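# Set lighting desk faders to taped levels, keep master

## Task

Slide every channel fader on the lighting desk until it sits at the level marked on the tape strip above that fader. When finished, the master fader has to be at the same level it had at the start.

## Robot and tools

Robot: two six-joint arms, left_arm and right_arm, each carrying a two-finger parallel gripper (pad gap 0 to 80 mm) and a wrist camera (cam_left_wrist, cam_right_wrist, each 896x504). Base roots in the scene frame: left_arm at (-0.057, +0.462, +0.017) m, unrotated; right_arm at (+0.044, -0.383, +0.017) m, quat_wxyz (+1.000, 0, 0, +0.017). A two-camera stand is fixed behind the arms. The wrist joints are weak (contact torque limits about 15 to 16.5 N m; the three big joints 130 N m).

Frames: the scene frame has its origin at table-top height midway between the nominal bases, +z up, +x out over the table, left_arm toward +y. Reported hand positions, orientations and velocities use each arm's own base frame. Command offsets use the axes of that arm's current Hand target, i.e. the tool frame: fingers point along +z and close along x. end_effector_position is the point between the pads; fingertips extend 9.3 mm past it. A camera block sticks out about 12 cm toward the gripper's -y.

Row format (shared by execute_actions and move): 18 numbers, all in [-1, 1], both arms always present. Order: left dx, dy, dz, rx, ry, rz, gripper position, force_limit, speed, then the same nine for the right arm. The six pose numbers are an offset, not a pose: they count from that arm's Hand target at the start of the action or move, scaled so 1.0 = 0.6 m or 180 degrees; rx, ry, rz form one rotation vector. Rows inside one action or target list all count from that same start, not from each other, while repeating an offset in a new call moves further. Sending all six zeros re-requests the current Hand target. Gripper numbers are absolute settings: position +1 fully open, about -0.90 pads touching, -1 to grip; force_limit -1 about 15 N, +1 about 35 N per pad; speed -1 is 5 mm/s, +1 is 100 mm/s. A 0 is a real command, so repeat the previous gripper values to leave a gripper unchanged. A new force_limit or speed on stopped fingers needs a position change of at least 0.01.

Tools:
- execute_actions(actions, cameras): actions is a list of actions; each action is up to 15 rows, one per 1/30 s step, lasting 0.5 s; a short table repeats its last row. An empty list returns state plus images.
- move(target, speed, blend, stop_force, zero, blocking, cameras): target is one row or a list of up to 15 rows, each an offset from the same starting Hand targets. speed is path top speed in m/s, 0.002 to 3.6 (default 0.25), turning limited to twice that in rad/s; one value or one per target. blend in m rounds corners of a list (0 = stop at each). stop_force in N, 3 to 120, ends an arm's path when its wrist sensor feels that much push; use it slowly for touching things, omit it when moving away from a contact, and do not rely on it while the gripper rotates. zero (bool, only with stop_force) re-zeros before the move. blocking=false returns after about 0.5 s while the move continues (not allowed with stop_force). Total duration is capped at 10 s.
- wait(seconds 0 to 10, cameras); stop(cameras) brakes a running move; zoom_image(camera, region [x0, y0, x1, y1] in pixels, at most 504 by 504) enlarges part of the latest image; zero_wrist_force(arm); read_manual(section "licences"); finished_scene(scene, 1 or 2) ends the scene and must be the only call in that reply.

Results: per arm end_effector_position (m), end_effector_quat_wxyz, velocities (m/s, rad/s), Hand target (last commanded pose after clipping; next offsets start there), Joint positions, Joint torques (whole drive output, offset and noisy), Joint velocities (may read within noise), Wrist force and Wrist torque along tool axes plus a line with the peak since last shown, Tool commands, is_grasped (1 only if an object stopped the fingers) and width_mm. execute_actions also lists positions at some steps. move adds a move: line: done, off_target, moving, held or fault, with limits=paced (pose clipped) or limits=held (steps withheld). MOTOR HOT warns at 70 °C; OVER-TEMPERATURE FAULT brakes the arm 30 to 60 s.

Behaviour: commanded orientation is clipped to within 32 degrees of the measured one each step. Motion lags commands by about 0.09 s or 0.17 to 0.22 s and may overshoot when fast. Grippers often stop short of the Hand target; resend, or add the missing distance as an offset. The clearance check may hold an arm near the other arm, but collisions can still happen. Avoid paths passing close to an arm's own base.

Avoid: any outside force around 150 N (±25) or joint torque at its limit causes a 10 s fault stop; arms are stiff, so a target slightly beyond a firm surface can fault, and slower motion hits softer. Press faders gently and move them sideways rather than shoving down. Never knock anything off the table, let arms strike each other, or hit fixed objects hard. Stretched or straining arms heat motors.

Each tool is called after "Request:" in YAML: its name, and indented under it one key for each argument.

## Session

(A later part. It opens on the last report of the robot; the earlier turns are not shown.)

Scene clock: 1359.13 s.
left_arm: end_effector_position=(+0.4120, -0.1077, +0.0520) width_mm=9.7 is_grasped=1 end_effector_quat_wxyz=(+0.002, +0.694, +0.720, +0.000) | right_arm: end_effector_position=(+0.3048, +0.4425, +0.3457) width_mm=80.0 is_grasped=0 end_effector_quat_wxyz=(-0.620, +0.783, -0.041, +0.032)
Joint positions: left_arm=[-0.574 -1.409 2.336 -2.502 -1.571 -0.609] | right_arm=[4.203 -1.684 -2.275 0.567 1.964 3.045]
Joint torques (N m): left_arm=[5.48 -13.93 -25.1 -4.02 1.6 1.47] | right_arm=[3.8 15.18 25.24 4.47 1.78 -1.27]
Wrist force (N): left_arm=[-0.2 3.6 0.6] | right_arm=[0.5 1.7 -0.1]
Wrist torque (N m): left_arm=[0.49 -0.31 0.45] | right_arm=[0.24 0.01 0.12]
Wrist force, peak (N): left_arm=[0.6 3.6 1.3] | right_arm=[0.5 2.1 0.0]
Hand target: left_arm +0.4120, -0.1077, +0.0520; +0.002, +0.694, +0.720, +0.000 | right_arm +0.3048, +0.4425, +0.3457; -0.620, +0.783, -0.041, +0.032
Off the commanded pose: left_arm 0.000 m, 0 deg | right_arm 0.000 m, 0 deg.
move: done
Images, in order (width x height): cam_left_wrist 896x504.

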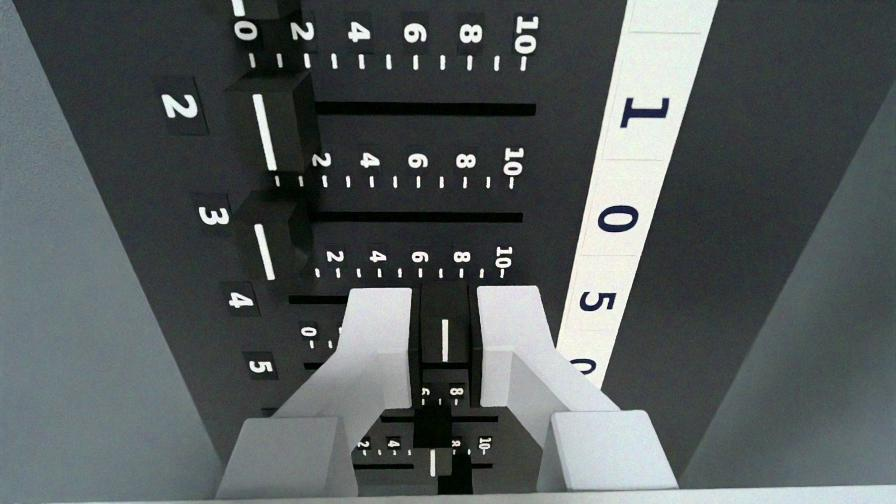

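Request:
move:
  target: [-0.016,0,0,0,0,0,-1,-1,0,0,0,0,0,0,0,1,-1,1]
  speed: 0.05
  cameras: ["cam_left_wrist"]

Request:
zoom_image:
  camera: "cam_left_wrist"
  region: [375, 240, 515, 380]

Scene clock: 1368.03 s.
left_arm: end_effector_position=(+0.4123, -0.1175, +0.0520) width_mm=9.7 is_grasped=1 end_effector_quat_wxyz=(+0.002, +0.694, +0.720, +0.000) | right_arm: end_effector_position=(+0.3048, +0.4425, +0.3457) width_mm=80.0 is_grasped=0 end_effector_quat_wxyz=(-0.620, +0.783, -0.041, +0.032)
Joint positions: left_arm=[-0.594 -1.403 2.328 -2.5 -1.571 -0.629] | right_arm=[4.203 -1.684 -2.275 0.567 1.964 3.045]
Joint torques (N m): left_arm=[8.93 -25.32 -15.77 -0.97 1.91 1.37] | right_arm=[3.8 17.67 25.16 4.49 1.91 -1.06]
Wrist force (N): left_arm=[1.6 -0.1 -0.3] | right_arm=[0.4 1.6 0.3]
Wrist torque (N m): left_arm=[0.46 -0.33 0.52] | right_arm=[0.24 0.01 0.12]
Wrist force, peak (N): left_arm=[0.0 4.0 0.1] | right_arm=[0.5 2.0 0.2]
Hand target: left_arm +0.4123, -0.1173, +0.0520; +0.002, +0.694, +0.720, +0.000 | right_arm +0.3048, +0.4425, +0.3457; -0.620, +0.783, -0.041, +0.032
Off the commanded pose: left_arm 0.000 m, 0 deg | right_arm 0.000 m, 0 deg.
move: done
Images, in order (width x height): cam_left_wrist 896x504.

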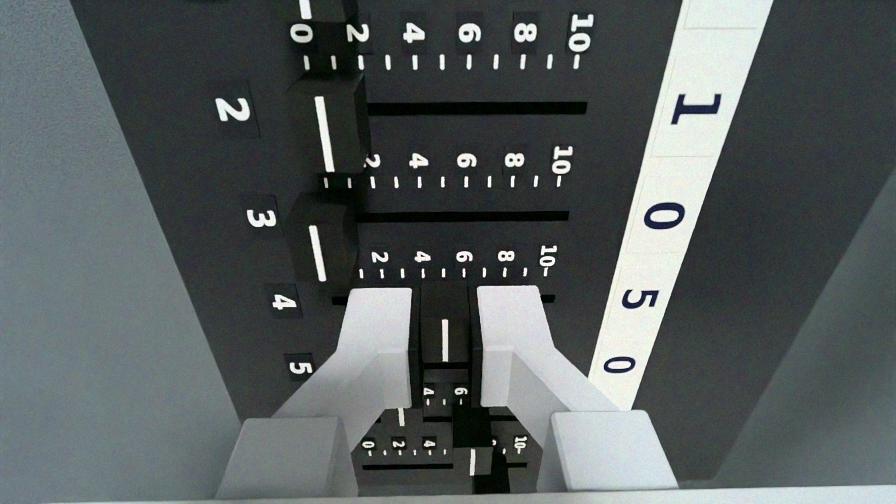

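Scaled by 3.600 from the camera's 896x504 image, which has a finer 1280x720 frame.

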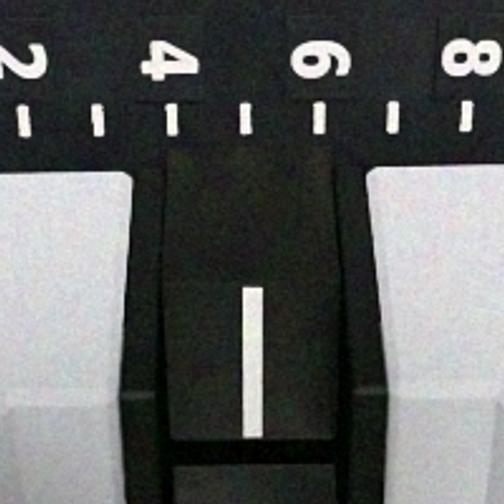

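Request:
wait:
  seconds: 0

Request:
move:
  target:
    - [0,0,0,0,0,0,-0.1875,-1,0,0,0,0,0,0,0,1,-1,1]
    - [0,0,-0.04,0,0,0,-0.1875,-1,0,0,0,0,0,0,0,1,-1,1]
    - [-0.0186,0.037,-0.04,0,0,0,-0.1875,-1,0,0,0,0,0,0,0,1,-1,1]
    - [-0.0186,0.037,0,0,0,0,-1,-1,0,0,0,0,0,0,0,1,-1,1]
    - [-0.0384,0.037,0,0,0,0,-0.1875,-1,0,0,0,0,0,0,0,1,-1,1]
    - [-0.0384,0.037,-0.04,0,0,0,-0.1875,-1,0,0,0,0,0,0,0,1,-1,1]
    - [0.00998,0.074,-0.04,0,0,0,-0.1875,-1,0,0,0,0,0,0,0,1,-1,1]
    - [0.00998,0.074,0,0,0,0,-1,-1,0,0,0,0,0,0,0,1,-1,1]
    - [0.00094,0.074,0,0,0,0,-0.1875,-1,0,0,0,0,0,0,0,1,-1,1]
    - [0.00094,0.074,-0.0663,0,0,0,-0.1875,-1,0,0,0,0,0,0,0,1,-1,1]
  speed: [0.1,0.1,0.2,0.08,0.05,0.1,0.2,0.08,0.05,0.1]
  blend: [0,0.005,0.005,0,0,0.005,0.005,0,0,0]
  cameras: ["cam_left_wrist"]

Request:
zoom_image:
  camera: "cam_left_wrist"
  region: [300, 0, 560, 300]

Scene clock: 1396.23 s.
left_arm: end_effector_position=(+0.4123, -0.1173, +0.0520) width_mm=9.7 is_grasped=1 end_effector_quat_wxyz=(+0.002, +0.694, +0.720, +0.000) | right_arm: end_effector_position=(+0.3048, +0.4425, +0.3457) width_mm=80.0 is_grasped=0 end_effector_quat_wxyz=(-0.620, +0.783, -0.041, +0.032)
Joint positions: left_arm=[-0.593 -1.404 2.329 -2.5 -1.571 -0.629] | right_arm=[4.203 -1.684 -2.275 0.567 1.964 3.045]
Joint torques (N m): left_arm=[10.07 -30.56 -6.26 -4.43 2.05 1.17] | right_arm=[3.46 16.8 26.22 4.37 1.81 -1.21]
Wrist force (N): left_arm=[-0.1 1.9 0.2] | right_arm=[0.3 1.7 0.2]
Wrist torque (N m): left_arm=[0.47 -0.29 0.53] | right_arm=[0.25 0.01 0.13]
Wrist force, peak (N): left_arm=[0.0 2.3 0.4] | right_arm=[0.5 2.1 0.0]
Hand target: left_arm +0.4123, -0.1173, +0.0520; +0.002, +0.694, +0.720, +0.000 | right_arm +0.3048, +0.4425, +0.3457; -0.620, +0.783, -0.041, +0.032
Tool commands: left_gripper/position=-1.0 left_gripper/force_limit=-1.0 left_gripper/speed=+0.0 right_gripper/position=+1.0 right_gripper/force_limit=-1.0 right_gripper/speed=+1.0
Off the commanded pose: left_arm 0.000 m, 0 deg | right_arm 0.000 m, 0 deg.

Scene clock: 1403.93 s.
left_arm: end_effector_position=(+0.4566, -0.1151, +0.0920) width_mm=30.1 is_grasped=0 end_effector_quat_wxyz=(+0.002, +0.694, +0.720, +0.000) | right_arm: end_effector_position=(+0.3048, +0.4425, +0.3457) width_mm=80.0 is_grasped=0 end_effector_quat_wxyz=(-0.620, +0.783, -0.041, +0.032)
Joint positions: left_arm=[-0.534 -1.406 2.177 -2.347 -1.571 -0.569] | right_arm=[4.203 -1.684 -2.275 0.567 1.964 3.045]
Joint torques (N m): left_arm=[4.14 -30.39 -8.72 -1.28 1.82 0.32] | right_arm=[5.53 16.22 25.75 4.43 1.95 -1.05]
Wrist force (N): left_arm=[0.5 3.1 0.4] | right_arm=[0.5 1.6 -0.1]
Wrist torque (N m): left_arm=[0.46 -0.29 0.44] | right_arm=[0.24 0.00 0.12]
Wrist force, peak (N): left_arm=[4.4 6.5 -0.4] | right_arm=[0.7 2.0 0.2]
Hand target: left_arm +0.4565, -0.1151, +0.0920; +0.002, +0.694, +0.720, +0.000 | right_arm +0.3048, +0.4425, +0.3457; -0.620, +0.783, -0.041, +0.032
Off the commanded pose: left_arm 0.000 m, 0 deg | right_arm 0.000 m, 0 deg.
move: done
Images, in order (width x height): cam_left_wrist 896x504.

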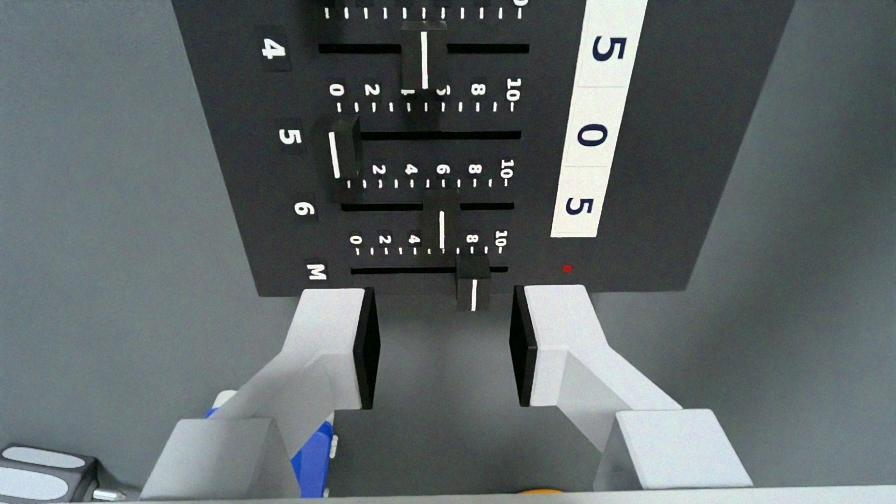

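Scaled by 1.680 from the camera's 896x504 image, which has a finer 1280x720 frame.

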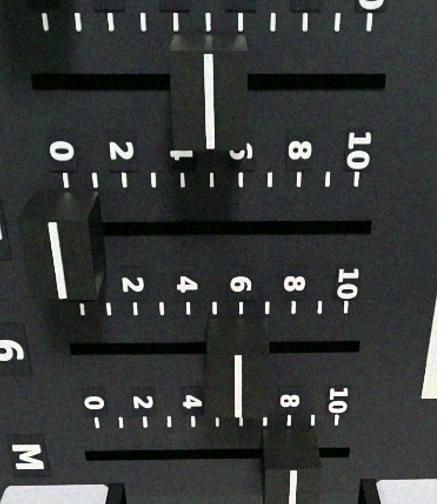

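Request:
zoom_image:
  camera: "cam_left_wrist"
  region: [330, 150, 530, 330]

Scaled by 2.520 from the camera's 896x504 image, which has a finer 1280x720 frame.

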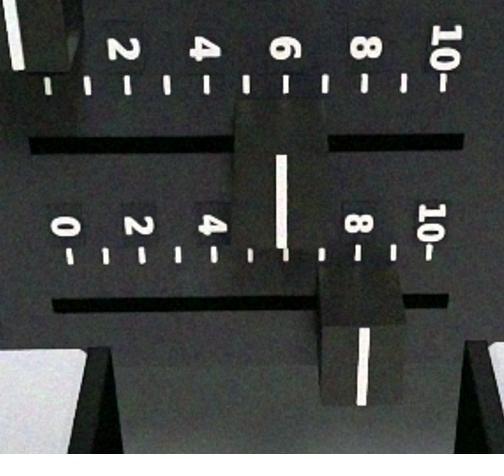

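Request:
move:
  target:
    - [0,0,0.0663,0,0,0,-1,-1,0,0,0,0,0,0,0,1,-1,1]
  speed: [0.08]
  cameras: []

Request:
move:
  target:
    - [0,0,0,0,0,0,-1,-1,0,0,0,0,0,0,0,1,-1,1]
  speed: [0.08]
  cameras: ["cam_left_wrist"]

Request:
zoom_image:
  camera: "cam_left_wrist"
  region: [375, 240, 515, 380]

Scene clock: 1463.47 s.
left_arm: end_effector_position=(+0.4576, -0.1158, +0.0600) width_mm=0.0 is_grasped=0 end_effector_quat_wxyz=(+0.004, +0.694, +0.719, +0.001) | right_arm: end_effector_position=(+0.3048, +0.4425, +0.3457) width_mm=80.0 is_grasped=0 end_effector_quat_wxyz=(-0.620, +0.783, -0.041, +0.032)
Joint positions: left_arm=[-0.534 -1.336 2.207 -2.449 -1.571 -0.569] | right_arm=[4.203 -1.684 -2.275 0.567 1.964 3.045]
Joint torques (N m): left_arm=[-1.17 -22.67 -16.41 -0.99 0.12 -0.13] | right_arm=[5.39 15.87 26.36 4.45 1.91 -1.14]
Wrist force (N): left_arm=[1.5 2.5 -27.3] | right_arm=[0.4 1.5 0.1]
Wrist torque (N m): left_arm=[0.68 -0.39 0.44] | right_arm=[0.22 0.01 0.13]
Wrist force, peak (N): left_arm=[-1.7 -7.2 -135.9] | right_arm=[0.7 2.0 0.1]
Hand target: left_arm +0.4576, -0.1158, +0.0600; +0.004, +0.694, +0.719, +0.001 (not the last commanded pose) | right_arm +0.3048, +0.4425, +0.3457; -0.620, +0.783, -0.041, +0.032
Tool commands: left_gripper/position=-1.0 left_gripper/force_limit=-1.0 left_gripper/speed=+0.0 right_gripper/position=+1.0 right_gripper/force_limit=-1.0 right_gripper/speed=+1.0
Off the commanded pose: left_arm 0.008 m, 0 deg | right_arm 0.000 m, 0 deg.
FORCE FAULT: contact force on the left arm reached its limit, and that arm stopped. The contact can be on any part of that arm, not only on its tool. That arm's remaining commands of this call were not run. That arm is still stopped at the end of this call. That arm stays stopped for about 10 more seconds. Until then a move that you send moves the other arm only, and its call returns only when the move has ended. Once the stop has ended, the next robot result says so. If the stop ends while you think or write, that arm runs what you send next, counted from a new Hand target: where the arm stands when the stop ends. While its stop runs, that arm, its gripper or tool too, takes no new command. Until it ends, the stop uses up actions while you think or wait. An arm that is not stopped still takes commands.
move: fault (left_arm)
No camera images: "cameras" was empty.

not run: an earlier result of this reply reported a stop or a fault. Calls in your next reply go to the robot.

Scaled by 3.600 from the camera's 896x504 image, which has a finer 1280x720 frame.
This view is cut from an older image: the scene may have changed since it was taken.

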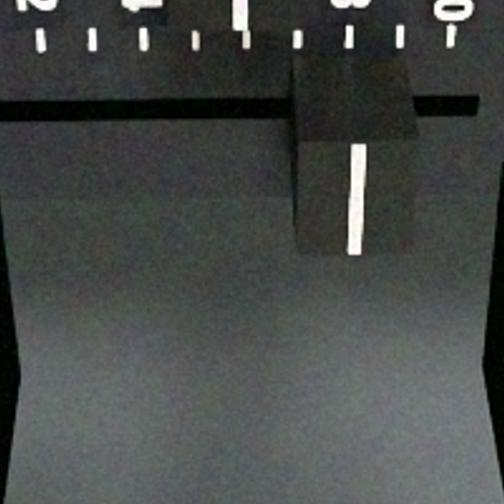

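Request:
wait:
  seconds: 10
  cameras: ["cam_left_wrist"]

Scene clock: 1478.27 s.
left_arm: end_effector_position=(+0.4576, -0.1158, +0.0600) width_mm=0.0 is_grasped=0 end_effector_quat_wxyz=(+0.004, +0.694, +0.719, +0.001) | right_arm: end_effector_position=(+0.3048, +0.4425, +0.3457) width_mm=80.0 is_grasped=0 end_effector_quat_wxyz=(-0.620, +0.783, -0.041, +0.032)
Joint positions: left_arm=[-0.534 -1.336 2.207 -2.449 -1.571 -0.569] | right_arm=[4.203 -1.684 -2.275 0.567 1.964 3.045]
Joint torques (N m): left_arm=[-0.61 -22.66 -16.4 -0.89 0.19 -0.15] | right_arm=[7.79 17.22 25.21 4.32 1.82 -1.24]
Wrist force (N): left_arm=[1.5 2.2 -27.4] | right_arm=[0.4 1.8 0.1]
Wrist torque (N m): left_arm=[0.65 -0.39 0.44] | right_arm=[0.26 0.02 0.13]
Wrist force, peak (N): left_arm=[1.5 2.6 -27.5] | right_arm=[0.4 2.2 0.5]
Hand target: left_arm +0.4576, -0.1158, +0.0600; +0.004, +0.694, +0.719, +0.001 (not the last commanded pose) | right_arm +0.3048, +0.4425, +0.3457; -0.620, +0.783, -0.041, +0.032
Tool commands: left_gripper/position=-1.0 left_gripper/force_limit=-1.0 left_gripper/speed=+0.0 right_gripper/position=+1.0 right_gripper/force_limit=-1.0 right_gripper/speed=+1.0
Off the commanded pose: left_arm 0.008 m, 0 deg | right_arm 0.000 m, 0 deg.
FORCE FAULT, CONTINUED: the left arm's stop, for the force fault that an earlier result reported, is over. The rest of the stop counts as 19 of the actions that you can send in this scene. During its stop the left arm's controller moved it back a little. That arm's target is now where it stood when the stop ended, not its last command. That arm accepts commands again.
wait: 10.00 s; at rest from the start
Images, in order (width x height): cam_left_wrist 896x504.

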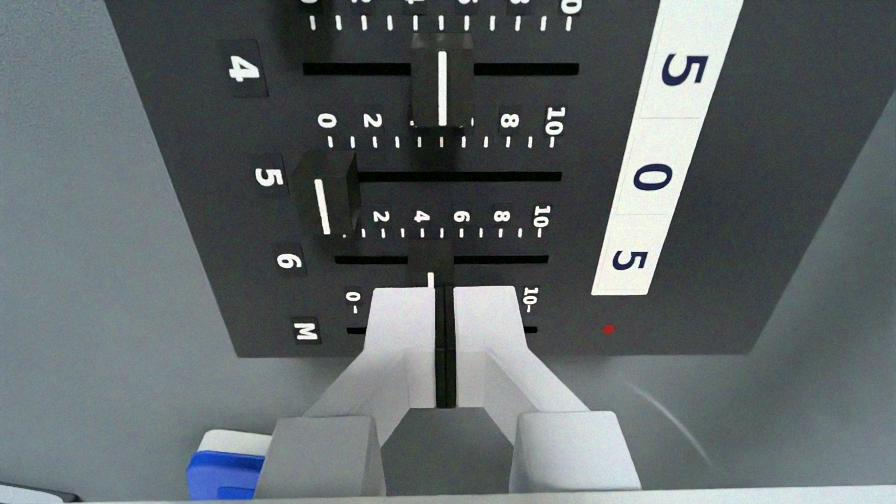

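Request:
move:
  target:
    - [0,0,-0.08,0,0,0,-1,-1,0,0,0,0,0,0,0,1,-1,1]
    - [0,0,-0.0801,0,0,0,-0.1875,-1,0,0,0,0,0,0,0,1,-1,1]
  speed: [0.04,0.04]
  cameras: ["cam_left_wrist"]

Request:
zoom_image:
  camera: "cam_left_wrist"
  region: [300, 50, 560, 310]

Scene clock: 1485.13 s.
left_arm: end_effector_position=(+0.4573, -0.1156, +0.1080) width_mm=30.1 is_grasped=0 end_effector_quat_wxyz=(+0.004, +0.694, +0.719, +0.001) | right_arm: end_effector_position=(+0.3048, +0.4425, +0.3457) width_mm=80.0 is_grasped=0 end_effector_quat_wxyz=(-0.620, +0.783, -0.041, +0.032)
Joint positions: left_arm=[-0.534 -1.436 2.16 -2.302 -1.571 -0.569] | right_arm=[4.203 -1.684 -2.275 0.567 1.964 3.045]
Joint torques (N m): left_arm=[8.52 -16.5 -8.94 -3.66 0.08 0.76] | right_arm=[7.95 16.97 25.84 4.26 1.95 -1.25]
Wrist force (N): left_arm=[0.4 2.9 0.3] | right_arm=[0.2 1.7 0.2]
Wrist torque (N m): left_arm=[0.44 -0.27 0.47] | right_arm=[0.24 0.04 0.13]
Wrist force, peak (N): left_arm=[1.6 2.1 -27.0] | right_arm=[0.3 2.1 0.0]
Hand target: left_arm +0.4573, -0.1156, +0.1080; +0.004, +0.694, +0.719, +0.001 | right_arm +0.3048, +0.4425, +0.3457; -0.620, +0.783, -0.041, +0.032
Off the commanded pose: left_arm 0.000 m, 0 deg | right_arm 0.000 m, 0 deg.
move: done
Images, in order (width x height): cam_left_wrist 896x504.

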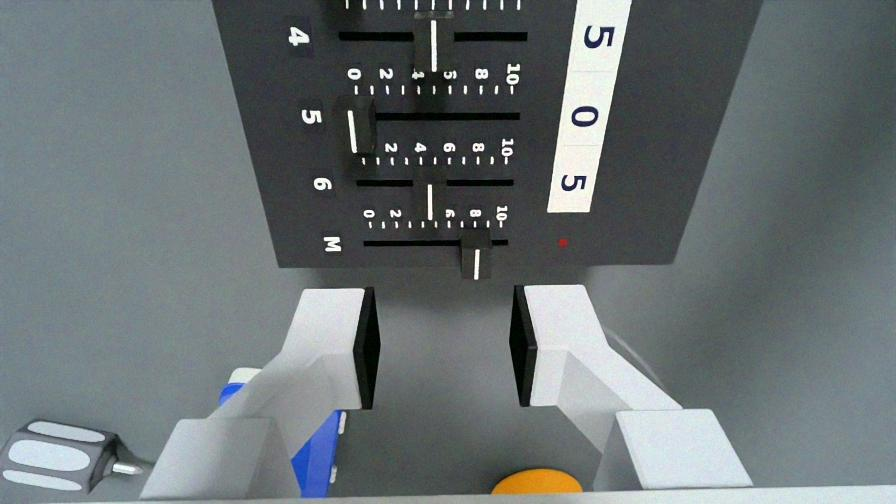

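Scaled by 1.938 from the camera's 896x504 image, which has a finer 1280x720 frame.

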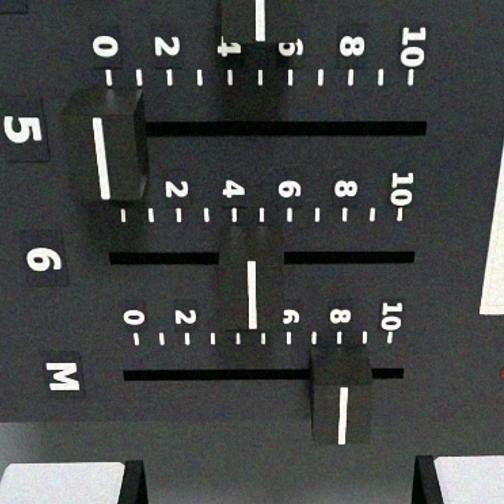

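Request:
move:
  target:
    - [-0.0059,-0.0045,0.05,0.0022,0.0014,0,-0.1875,-1,0,0,0,0,0,0,0,1,-1,1]
    - [-0.0059,-0.0045,0.0933,0.0022,0.0014,0,-0.1875,-1,0,0,0,0,0,0,0,1,-1,1]
    - [-0.0059,-0.0045,0.0933,0.0022,0.0014,0,-1,-1,0,0,0,0,0,0,0,1,-1,1]
  speed: [0.08,0.06,0.06]
  cameras: ["cam_left_wrist"]

Request:
zoom_image:
  camera: "cam_left_wrist"
  region: [375, 240, 515, 380]

Scene clock: 1513.33 s.
left_arm: end_effector_position=(+0.4551, -0.1194, +0.0521) width_mm=9.7 is_grasped=1 end_effector_quat_wxyz=(+0.000, +0.694, +0.720, +0.000) | right_arm: end_effector_position=(+0.3048, +0.4425, +0.3457) width_mm=80.0 is_grasped=0 end_effector_quat_wxyz=(-0.620, +0.783, -0.041, +0.032)
Joint positions: left_arm=[-0.544 -1.32 2.212 -2.463 -1.571 -0.579] | right_arm=[4.203 -1.684 -2.275 0.567 1.964 3.045]
Joint torques (N m): left_arm=[9.96 -22.5 -26.6 -3.93 -1.69 1.29] | right_arm=[9.62 16.57 26.55 4.2 1.77 -1.08]
Wrist force (N): left_arm=[0.8 3.3 0.3] | right_arm=[0.5 1.8 0.1]
Wrist torque (N m): left_arm=[0.49 -0.34 0.53] | right_arm=[0.25 0.00 0.13]
Wrist force, peak (N): left_arm=[0.5 3.6 -0.9] | right_arm=[0.6 2.1 0.2]
Hand target: left_arm +0.4551, -0.1194, +0.0521; +0.000, +0.694, +0.720, +0.000 | right_arm +0.3048, +0.4425, +0.3457; -0.620, +0.783, -0.041, +0.032
Off the commanded pose: left_arm 0.000 m, 0 deg | right_arm 0.000 m, 0 deg.
move: done
Images, in order (width x height): cam_left_wrist 896x504.

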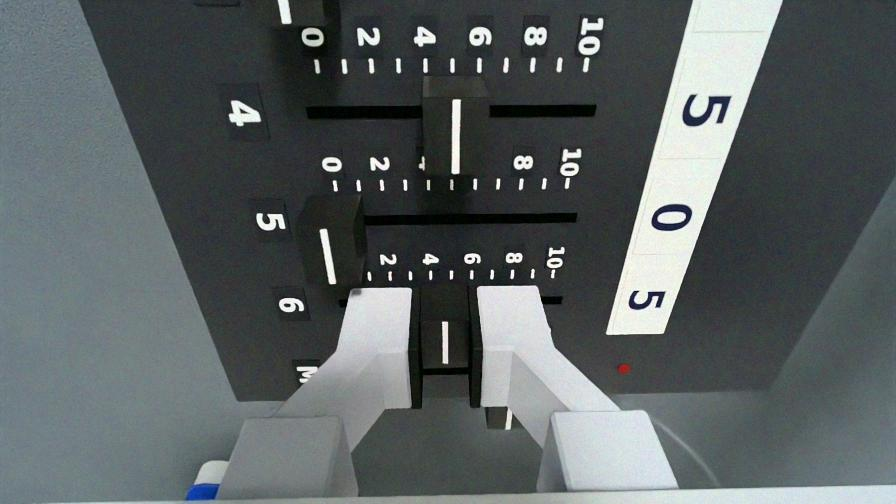

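Scaled by 3.600 from the camera's 896x504 image, which has a finer 1280x720 frame.

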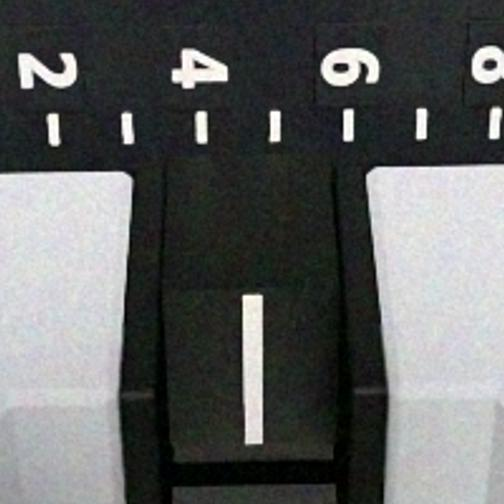

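Request:
move:
  target: [0.0226,0,0,0,0,0,-1,-1,0,0,0,0,0,0,0,1,-1,1]
  speed: 0.05
  cameras: ["cam_left_wrist"]

Request:
zoom_image:
  camera: "cam_left_wrist"
  region: [375, 240, 515, 380]

Request:
move:
  target: [-0.0226,0,0,0,0,0,-1,-1,0,0,0,0,0,0,0,1,-1,1]
  speed: 0.05
  cameras: ["cam_left_wrist"]

Request:
zoom_image:
  camera: "cam_left_wrist"
  region: [375, 240, 515, 380]

Scene clock: 1524.00 s.
left_arm: end_effector_position=(+0.4545, -0.1057, +0.0521) width_mm=9.7 is_grasped=1 end_effector_quat_wxyz=(+0.000, +0.694, +0.720, +0.000) end_effector_velocity=(+0.000, -0.001, +0.000) end_effector_angular_velocity=(+0.001, +0.000, +0.003) | right_arm: end_effector_position=(+0.3048, +0.4425, +0.3457) width_mm=80.0 is_grasped=0 end_effector_quat_wxyz=(-0.620, +0.783, -0.041, +0.032)
Joint positions: left_arm=[-0.518 -1.327 2.223 -2.466 -1.571 -0.553] | right_arm=[4.203 -1.684 -2.275 0.567 1.964 3.045]
Joint velocities: left_arm=[-0.002 0.001 0 0 0.001 -0.005] | right_arm=[within noise]
Joint torques (N m): left_arm=[-11.46 -22.15 -21.8 -2.86 -0.95 -1.77] | right_arm=[9.3 16.98 26.72 4.18 1.96 -1.19]
Wrist force (N): left_arm=[0.2 6.5 1.9] | right_arm=[0.2 1.5 0.1]
Wrist torque (N m): left_arm=[0.52 -0.33 0.47] | right_arm=[0.22 0.03 0.14]
Wrist force, peak (N): left_arm=[-0.5 7.9 1.9] | right_arm=[0.5 2.1 0.1]
Hand target: left_arm +0.4546, -0.1059, +0.0521; +0.000, +0.694, +0.720, +0.000 | right_arm +0.3048, +0.4425, +0.3457; -0.620, +0.783, -0.041, +0.032
Off the commanded pose: left_arm 0.000 m, 0 deg | right_arm 0.000 m, 0 deg.
move: done
Images, in order (width x height): cam_left_wrist 896x504.

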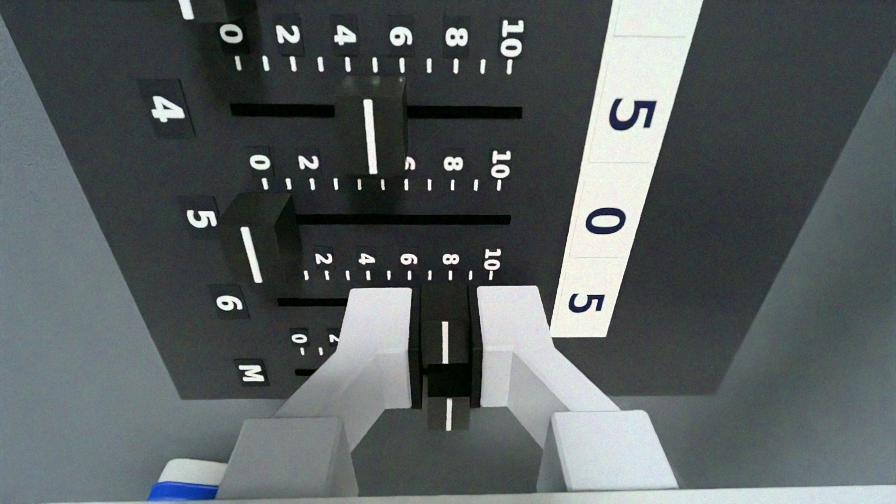

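Scaled by 3.600 from the camera's 896x504 image, which has a finer 1280x720 frame.

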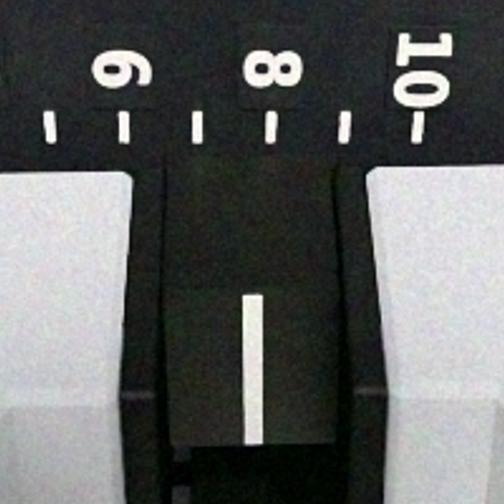

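Scene clock: 1524.73 s.
left_arm: end_effector_position=(+0.4551, -0.1196, +0.0521) width_mm=9.7 is_grasped=1 end_effector_quat_wxyz=(+0.000, +0.695, +0.719, +0.000) end_effector_velocity=(+0.000, +0.001, -0.001) end_effector_angular_velocity=(+0.002, +0.000, -0.004) | right_arm: end_effector_position=(+0.3048, +0.4425, +0.3457) width_mm=80.0 is_grasped=0 end_effector_quat_wxyz=(-0.620, +0.783, -0.041, +0.032)
Joint positions: left_arm=[-0.544 -1.32 2.212 -2.463 -1.571 -0.579] | right_arm=[4.203 -1.684 -2.275 0.567 1.964 3.045]
Joint velocities: left_arm=[0.001 0.001 0.001 0 0.002 0.005] | right_arm=[within noise]
Joint torques (N m): left_arm=[9.57 -32.29 -11.83 -1.46 -1.38 1.41] | right_arm=[9.05 16.59 26.37 4.25 1.76 -1.11]
Wrist force (N): left_arm=[1.1 0.6 0.1] | right_arm=[0.3 1.8 0.2]
Wrist torque (N m): left_arm=[0.46 -0.34 0.54] | right_arm=[0.26 0.02 0.12]
Wrist force, peak (N): left_arm=[0.4 6.0 1.7] | right_arm=[0.5 1.9 0.4]
Hand target: left_arm +0.4551, -0.1194, +0.0521; +0.000, +0.694, +0.720, +0.000 | right_arm +0.3048, +0.4425, +0.3457; -0.620, +0.783, -0.041, +0.032
Off the commanded pose: left_arm 0.000 m, 0 deg | right_arm 0.000 m, 0 deg.
move: done
Images, in order (width x height): cam_left_wrist 896x504.

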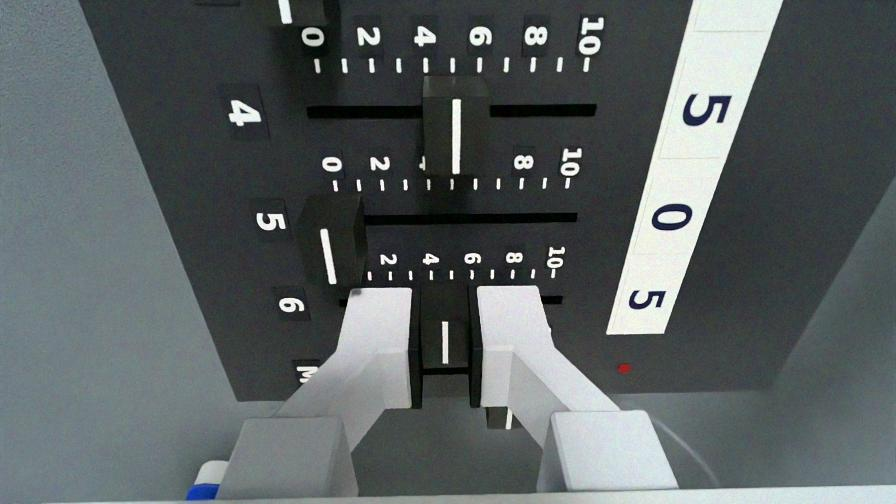

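Scaled by 3.600 from the camera's 896x504 image, which has a finer 1280x720 frame.

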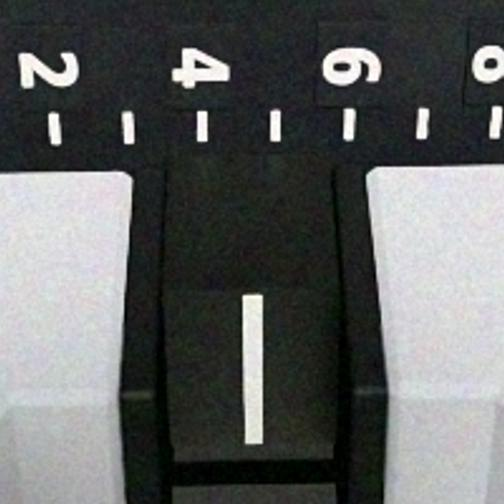

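Request:
move:
  target:
    - [0.0029,0,0,0,0,0,-1,-1,0,0,0,0,0,0,0,1,-1,1]
    - [0.0029,0,0,0,0,0,-0.1875,-1,0,0,0,0,0,0,0,1,-1,1]
    - [0.0029,0,-0.0667,0,0,0,-0.1875,-1,0,0,0,0,0,0,0,1,-1,1]
  speed: [0.04,0.05,0.1]
  blend: [0,0,0]
  cameras: ["cam_left_wrist"]

Scene clock: 1623.83 s.
left_arm: end_effector_position=(+0.4551, -0.1177, +0.0921) width_mm=30.1 is_grasped=0 end_effector_quat_wxyz=(+0.000, +0.694, +0.720, +0.000) | right_arm: end_effector_position=(+0.3048, +0.4425, +0.3457) width_mm=80.0 is_grasped=0 end_effector_quat_wxyz=(-0.620, +0.783, -0.041, +0.032)
Joint positions: left_arm=[-0.54 -1.407 2.176 -2.341 -1.571 -0.576] | right_arm=[4.203 -1.684 -2.275 0.567 1.964 3.045]
Joint torques (N m): left_arm=[-9.64 -30.09 -8.04 -0.92 -0.71 1.4] | right_arm=[8.43 16.37 25.35 4.11 1.87 -1.07]
Wrist force (N): left_arm=[0.6 3.4 0.3] | right_arm=[0.5 2.1 0.2]
Wrist torque (N m): left_arm=[0.50 -0.31 0.55] | right_arm=[0.29 0.00 0.13]
Wrist force, peak (N): left_arm=[-0.3 5.1 1.0] | right_arm=[0.8 2.0 0.1]
Hand target: left_arm +0.4550, -0.1177, +0.0921; +0.000, +0.694, +0.720, +0.000 | right_arm +0.3048, +0.4425, +0.3457; -0.620, +0.783, -0.041, +0.032
Off the commanded pose: left_arm 0.000 m, 0 deg | right_arm 0.000 m, 0 deg.
move: done
Images, in order (width x height): cam_left_wrist 896x504.

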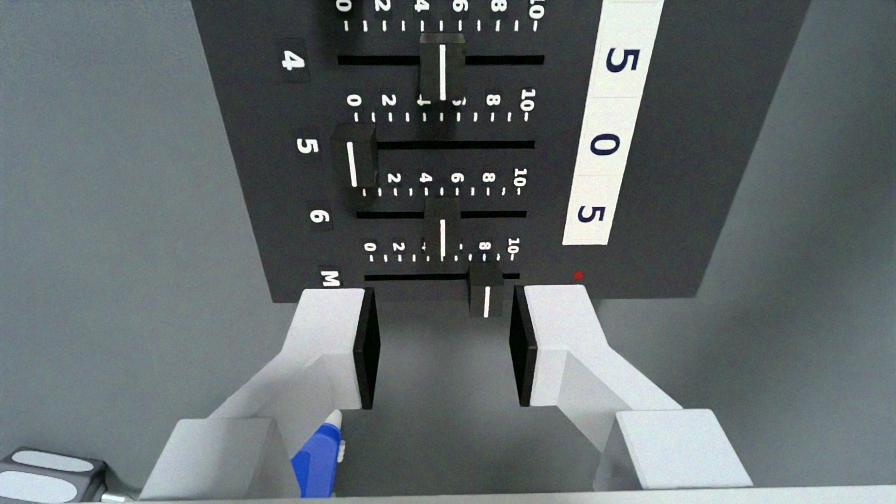

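Request:
zoom_image:
  camera: "cam_left_wrist"
  region: [340, 120, 540, 320]

Scaled by 2.520 from the camera's 896x504 image, which has a finer 1280x720 frame.

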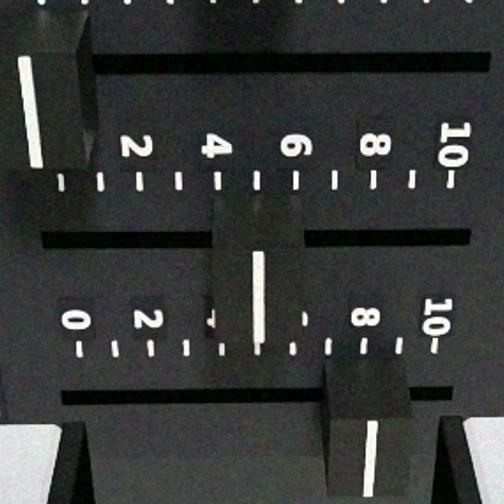

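Request:
move:
  target:
    - [0.0091,-0.2482,-0.1583,0,0,0,-0.1875,-1,0,0,0,0,0,0,0,1,-1,1]
  speed: 0.2
  cameras: ["cam_left_wrist"]

Request:
zoom_image:
  camera: "cam_left_wrist"
  region: [330, 80, 560, 310]

Scene clock: 1646.40 s.
left_arm: end_effector_position=(+0.3061, -0.1174, +0.1871) width_mm=30.1 is_grasped=0 end_effector_quat_wxyz=(+0.000, +0.695, +0.719, +0.000) end_effector_velocity=(-0.001, +0.000, +0.001) end_effector_angular_velocity=(-0.001, +0.001, +0.000) | right_arm: end_effector_position=(+0.3048, +0.4425, +0.3457) width_mm=80.0 is_grasped=0 end_effector_quat_wxyz=(-0.620, +0.783, -0.041, +0.032)
Joint positions: left_arm=[-0.785 -1.961 2.358 -1.968 -1.571 -0.82] | right_arm=[4.203 -1.684 -2.275 0.567 1.964 3.045]
Joint velocities: left_arm=[-0.001 -0.004 -0.001 0.005 -0.001 -0.002] | right_arm=[within noise]
Joint torques (N m): left_arm=[-9.77 -12.01 -33.17 -0.35 1.05 -1.71] | right_arm=[9.32 16.43 24.6 4.31 1.7 -1.33]
Wrist force (N): left_arm=[0.6 3.1 0.6] | right_arm=[0.4 1.8 0.3]
Wrist torque (N m): left_arm=[0.42 -0.32 0.51] | right_arm=[0.26 0.02 0.14]
Wrist force, peak (N): left_arm=[0.5 5.8 1.8] | right_arm=[0.7 2.0 0.4]
Hand target: left_arm +0.3060, -0.1175, +0.1871; +0.000, +0.694, +0.720, +0.000 | right_arm +0.3048, +0.4425, +0.3457; -0.620, +0.783, -0.041, +0.032
Off the commanded pose: left_arm 0.000 m, 0 deg | right_arm 0.000 m, 0 deg.
move: done
Images, in order (width x height): cam_left_wrist 896x504.

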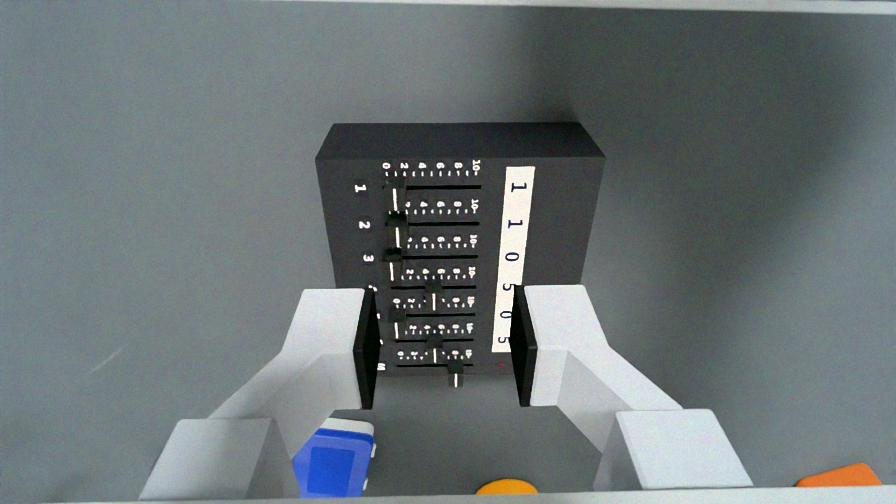

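Scaled by 2.191 from the camera's 896x504 image, which has a finer 1280x720 frame.

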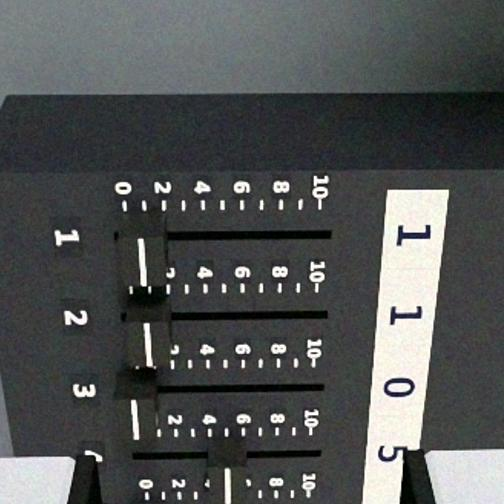

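Request:
move:
  target:
    - [0.2813,0.0603,-0.2,0,0,0,-0.1875,-1,0,0,0,0,0,0,0,1,-1,1]
    - [0.6636,-0.0191,-0.275,0,0,0,-0.1875,-1,0,0,0,0,0,0,0,1,-1,1]
  speed: [0.25,0.25]
  blend: [0.03,0]
  cameras: ["cam_left_wrist","cam_right_wrist"]

Scene clock: 1659.67 s.
left_arm: end_effector_position=(+0.2805, +0.2800, +0.3520) width_mm=30.1 is_grasped=0 end_effector_quat_wxyz=(+0.000, +0.695, +0.719, +0.000) | right_arm: end_effector_position=(+0.3048, +0.4425, +0.3457) width_mm=80.0 is_grasped=0 end_effector_quat_wxyz=(-0.620, +0.783, -0.041, +0.032)
Joint positions: left_arm=[0.442 -1.853 1.858 -1.575 -1.571 0.406] | right_arm=[4.203 -1.684 -2.275 0.567 1.964 3.045]
Joint torques (N m): left_arm=[10.19 -4.44 -30.96 -3.13 1.9 1.35] | right_arm=[8.02 15.95 25.76 4.01 1.86 -1]
Wrist force (N): left_arm=[0.2 3.3 0.6] | right_arm=[0.5 1.9 0.1]
Wrist torque (N m): left_arm=[0.46 -0.26 0.45] | right_arm=[0.27 -0.01 0.13]
Wrist force, peak (N): left_arm=[3.3 2.8 -0.1] | right_arm=[0.3 2.1 0.1]
Hand target: left_arm +0.2806, +0.2801, +0.3520; +0.000, +0.694, +0.720, +0.000 | right_arm +0.3048, +0.4425, +0.3457; -0.620, +0.783, -0.041, +0.032
Off the commanded pose: left_arm 0.000 m, 0 deg | right_arm 0.000 m, 0 deg.
move: done

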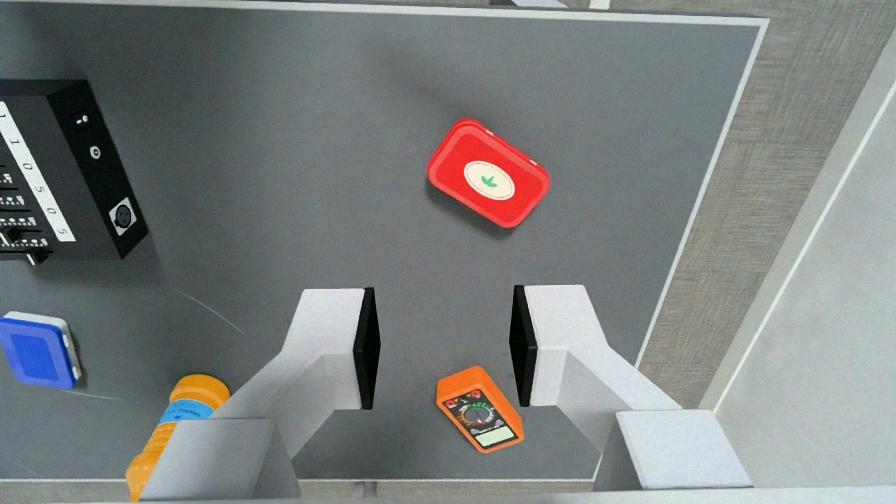

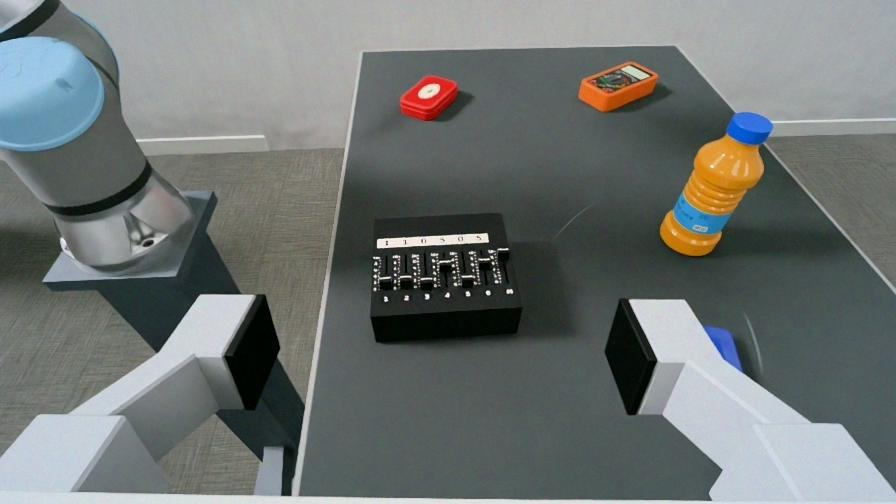

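Request:
move:
  target:
    - [0,0,0,0,0,0,-0.1875,-1,0,-0.1639,-0.0273,0.4480,-0.3166,-0.3510,-0.4437,-0.1875,-1,0]
    - [0,0,0,0,0,0,-0.1875,-1,0,-0.1637,0.1560,0.4912,-0.3166,-0.3510,-0.4437,-0.1875,-1,0]
  speed: [0.2,0.15]
  blend: [0.02,0]
  cameras: ["cam_right_wrist"]

Scene clock: 1699.10 s.
left_arm: end_effector_position=(+0.2806, +0.2801, +0.3520) width_mm=30.1 is_grasped=0 end_effector_quat_wxyz=(+0.000, +0.694, +0.720, +0.000) | right_arm: end_effector_position=(+0.2347, +0.7168, +0.1873) width_mm=30.1 is_grasped=0 end_effector_quat_wxyz=(+0.000, +0.707, +0.707, +0.000)
Joint positions: left_arm=[0.442 -1.853 1.858 -1.575 -1.571 0.406] | right_arm=[4.573 -2.234 -1.148 -1.33 1.571 1.433]
Joint torques (N m): left_arm=[10.46 -3.72 -35.43 -4.01 1.14 -0.97] | right_arm=[-13.24 60.85 19.53 3.54 -2 1.45]
Wrist force (N): left_arm=[0.1 3.6 0.6] | right_arm=[1.3 -1.3 3.8]
Wrist torque (N m): left_arm=[0.49 -0.24 0.46] | right_arm=[-0.16 -0.28 -0.05]
Wrist force, peak (N): left_arm=[0.3 4.0 0.5] | right_arm=[1.3 -1.6 5.7]
Hand target: left_arm +0.2806, +0.2801, +0.3520; +0.000, +0.694, +0.720, +0.000 | right_arm +0.2347, +0.7168, +0.1873; +0.000, +0.707, +0.707, +0.000
Off the commanded pose: left_arm 0.000 m, 0 deg | right_arm 0.000 m, 0 deg.
move: done
Images, in order (width x height): cam_right_wrist 896x504.

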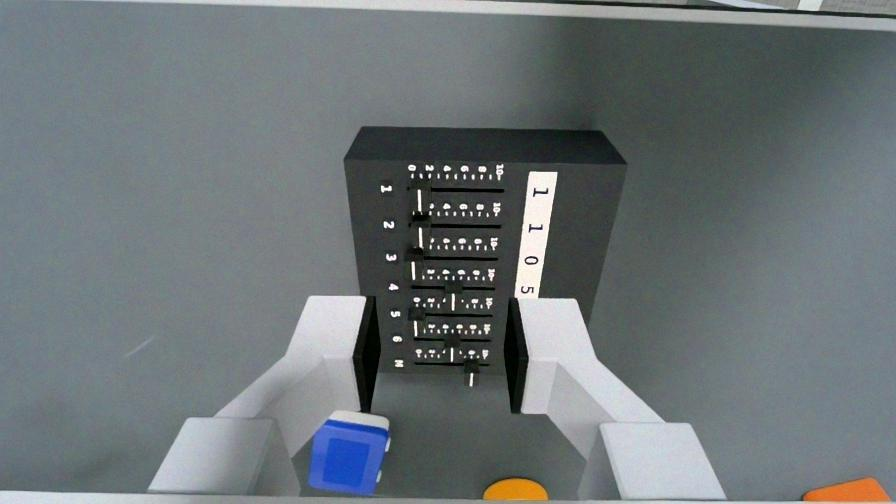

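Request:
zoom_image:
  camera: "cam_right_wrist"
  region: [375, 150, 535, 310]

Request:
zoom_image:
  camera: "cam_right_wrist"
  region: [375, 255, 515, 395]

Scaled by 3.150 from the camera's 896x504 image, which has a finer 1280x720 frame.

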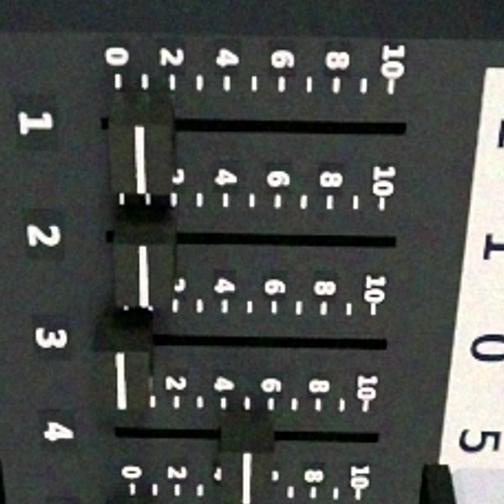

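Scaled by 3.600 from the camera's 896x504 image, which has a finer 1280x720 frame.

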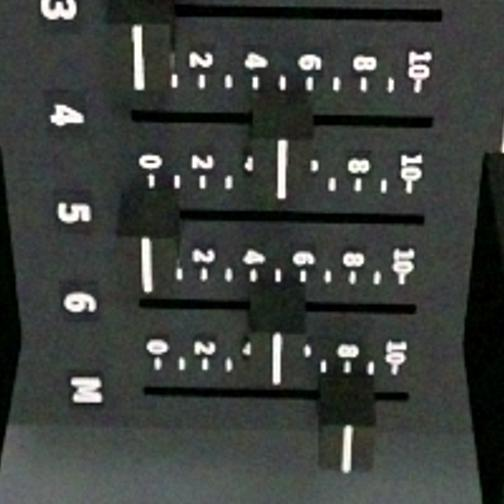

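Request:
move:
  target:
    - [0,0,0,0,0,0,-0.1875,-1,0,0.0047,0.1708,0.1505,0,0,0.0032,-0.1875,-1,0]
  speed: 0.15
  cameras: ["cam_right_wrist"]

Request:
zoom_image:
  camera: "cam_right_wrist"
  region: [340, 120, 560, 320]

Scene clock: 1731.67 s.
left_arm: end_effector_position=(+0.2806, +0.2801, +0.3520) width_mm=30.1 is_grasped=0 end_effector_quat_wxyz=(+0.000, +0.694, +0.720, +0.000) | right_arm: end_effector_position=(+0.3372, +0.7196, +0.0971) width_mm=30.1 is_grasped=0 end_effector_quat_wxyz=(-0.001, +0.711, +0.703, +0.000)
Joint positions: left_arm=[0.442 -1.853 1.858 -1.575 -1.571 0.406] | right_arm=[4.443 -2.406 -1.085 -1.221 1.571 1.312]
Joint torques (N m): left_arm=[9.55 -4.6 -35.34 -4.02 0.98 -1.78] | right_arm=[4.55 54.75 15.38 -0.1 2.29 0.68]
Wrist force (N): left_arm=[0.1 3.6 0.3] | right_arm=[0.9 -1.3 3.2]
Wrist torque (N m): left_arm=[0.49 -0.24 0.45] | right_arm=[-0.13 -0.26 -0.03]
Wrist force, peak (N): left_arm=[0.3 3.8 0.6] | right_arm=[1.0 -0.5 4.7]
Hand target: left_arm +0.2806, +0.2801, +0.3520; +0.000, +0.694, +0.720, +0.000 | right_arm +0.3372, +0.7196, +0.0970; +0.000, +0.711, +0.703, +0.000
Off the commanded pose: left_arm 0.000 m, 0 deg | right_arm 0.000 m, 0 deg.
move: done
Images, in order (width x height): cam_right_wrist 896x504.

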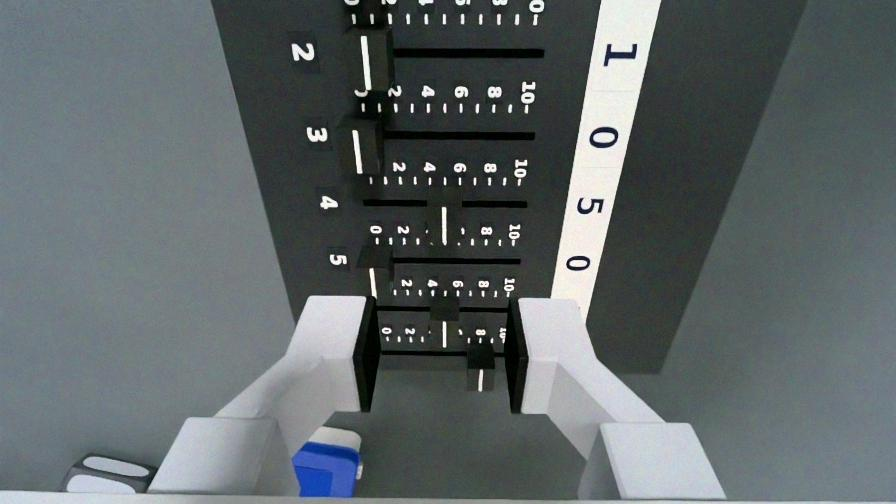

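Scaled by 2.291 from the camera's 896x504 image, which has a finer 1280x720 frame.

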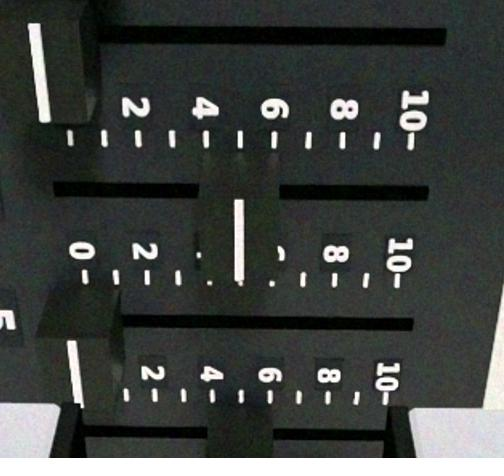

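Request:
move:
  target:
    - [0,0,0,0,0,0,-0.1875,-1,0,0,0,-0.1,0,0,0,-0.1875,-1,0]
  speed: 0.15
  cameras: ["cam_right_wrist"]

Request:
zoom_image:
  camera: "cam_right_wrist"
  region: [360, 120, 540, 300]

Scene clock: 1751.17 s.
left_arm: end_effector_position=(+0.2806, +0.2801, +0.3520) width_mm=30.1 is_grasped=0 end_effector_quat_wxyz=(+0.000, +0.694, +0.720, +0.000) | right_arm: end_effector_position=(+0.3372, +0.7196, +0.1569) width_mm=30.1 is_grasped=0 end_effector_quat_wxyz=(+0.000, +0.711, +0.703, +0.000)
Joint positions: left_arm=[0.442 -1.853 1.858 -1.575 -1.571 0.406] | right_arm=[4.443 -2.359 -1.01 -1.342 1.571 1.312]
Joint torques (N m): left_arm=[10.06 -3.78 -35.05 -4.22 0.62 -1.7] | right_arm=[-0.91 59.14 21.55 3.49 1.32 -0.97]
Wrist force (N): left_arm=[0.2 3.7 0.6] | right_arm=[0.9 -1.7 3.5]
Wrist torque (N m): left_arm=[0.51 -0.26 0.45] | right_arm=[-0.18 -0.24 -0.01]
Wrist force, peak (N): left_arm=[0.2 3.8 0.5] | right_arm=[1.1 -1.5 5.9]
Hand target: left_arm +0.2806, +0.2801, +0.3520; +0.000, +0.694, +0.720, +0.000 | right_arm +0.3372, +0.7196, +0.1570; +0.000, +0.711, +0.703, +0.000
Off the commanded pose: left_arm 0.000 m, 0 deg | right_arm 0.000 m, 0 deg.
move: done
Images, in order (width x height): cam_right_wrist 896x504.

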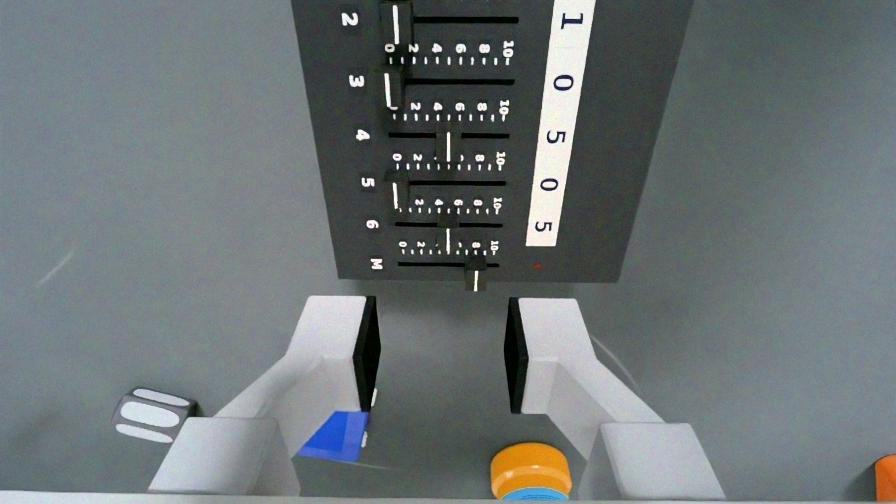

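Scaled by 2.800 from the camera's 896x504 image, which has a finer 1280x720 frame.

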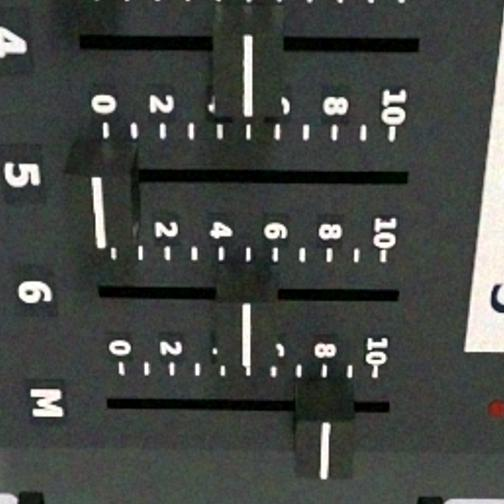

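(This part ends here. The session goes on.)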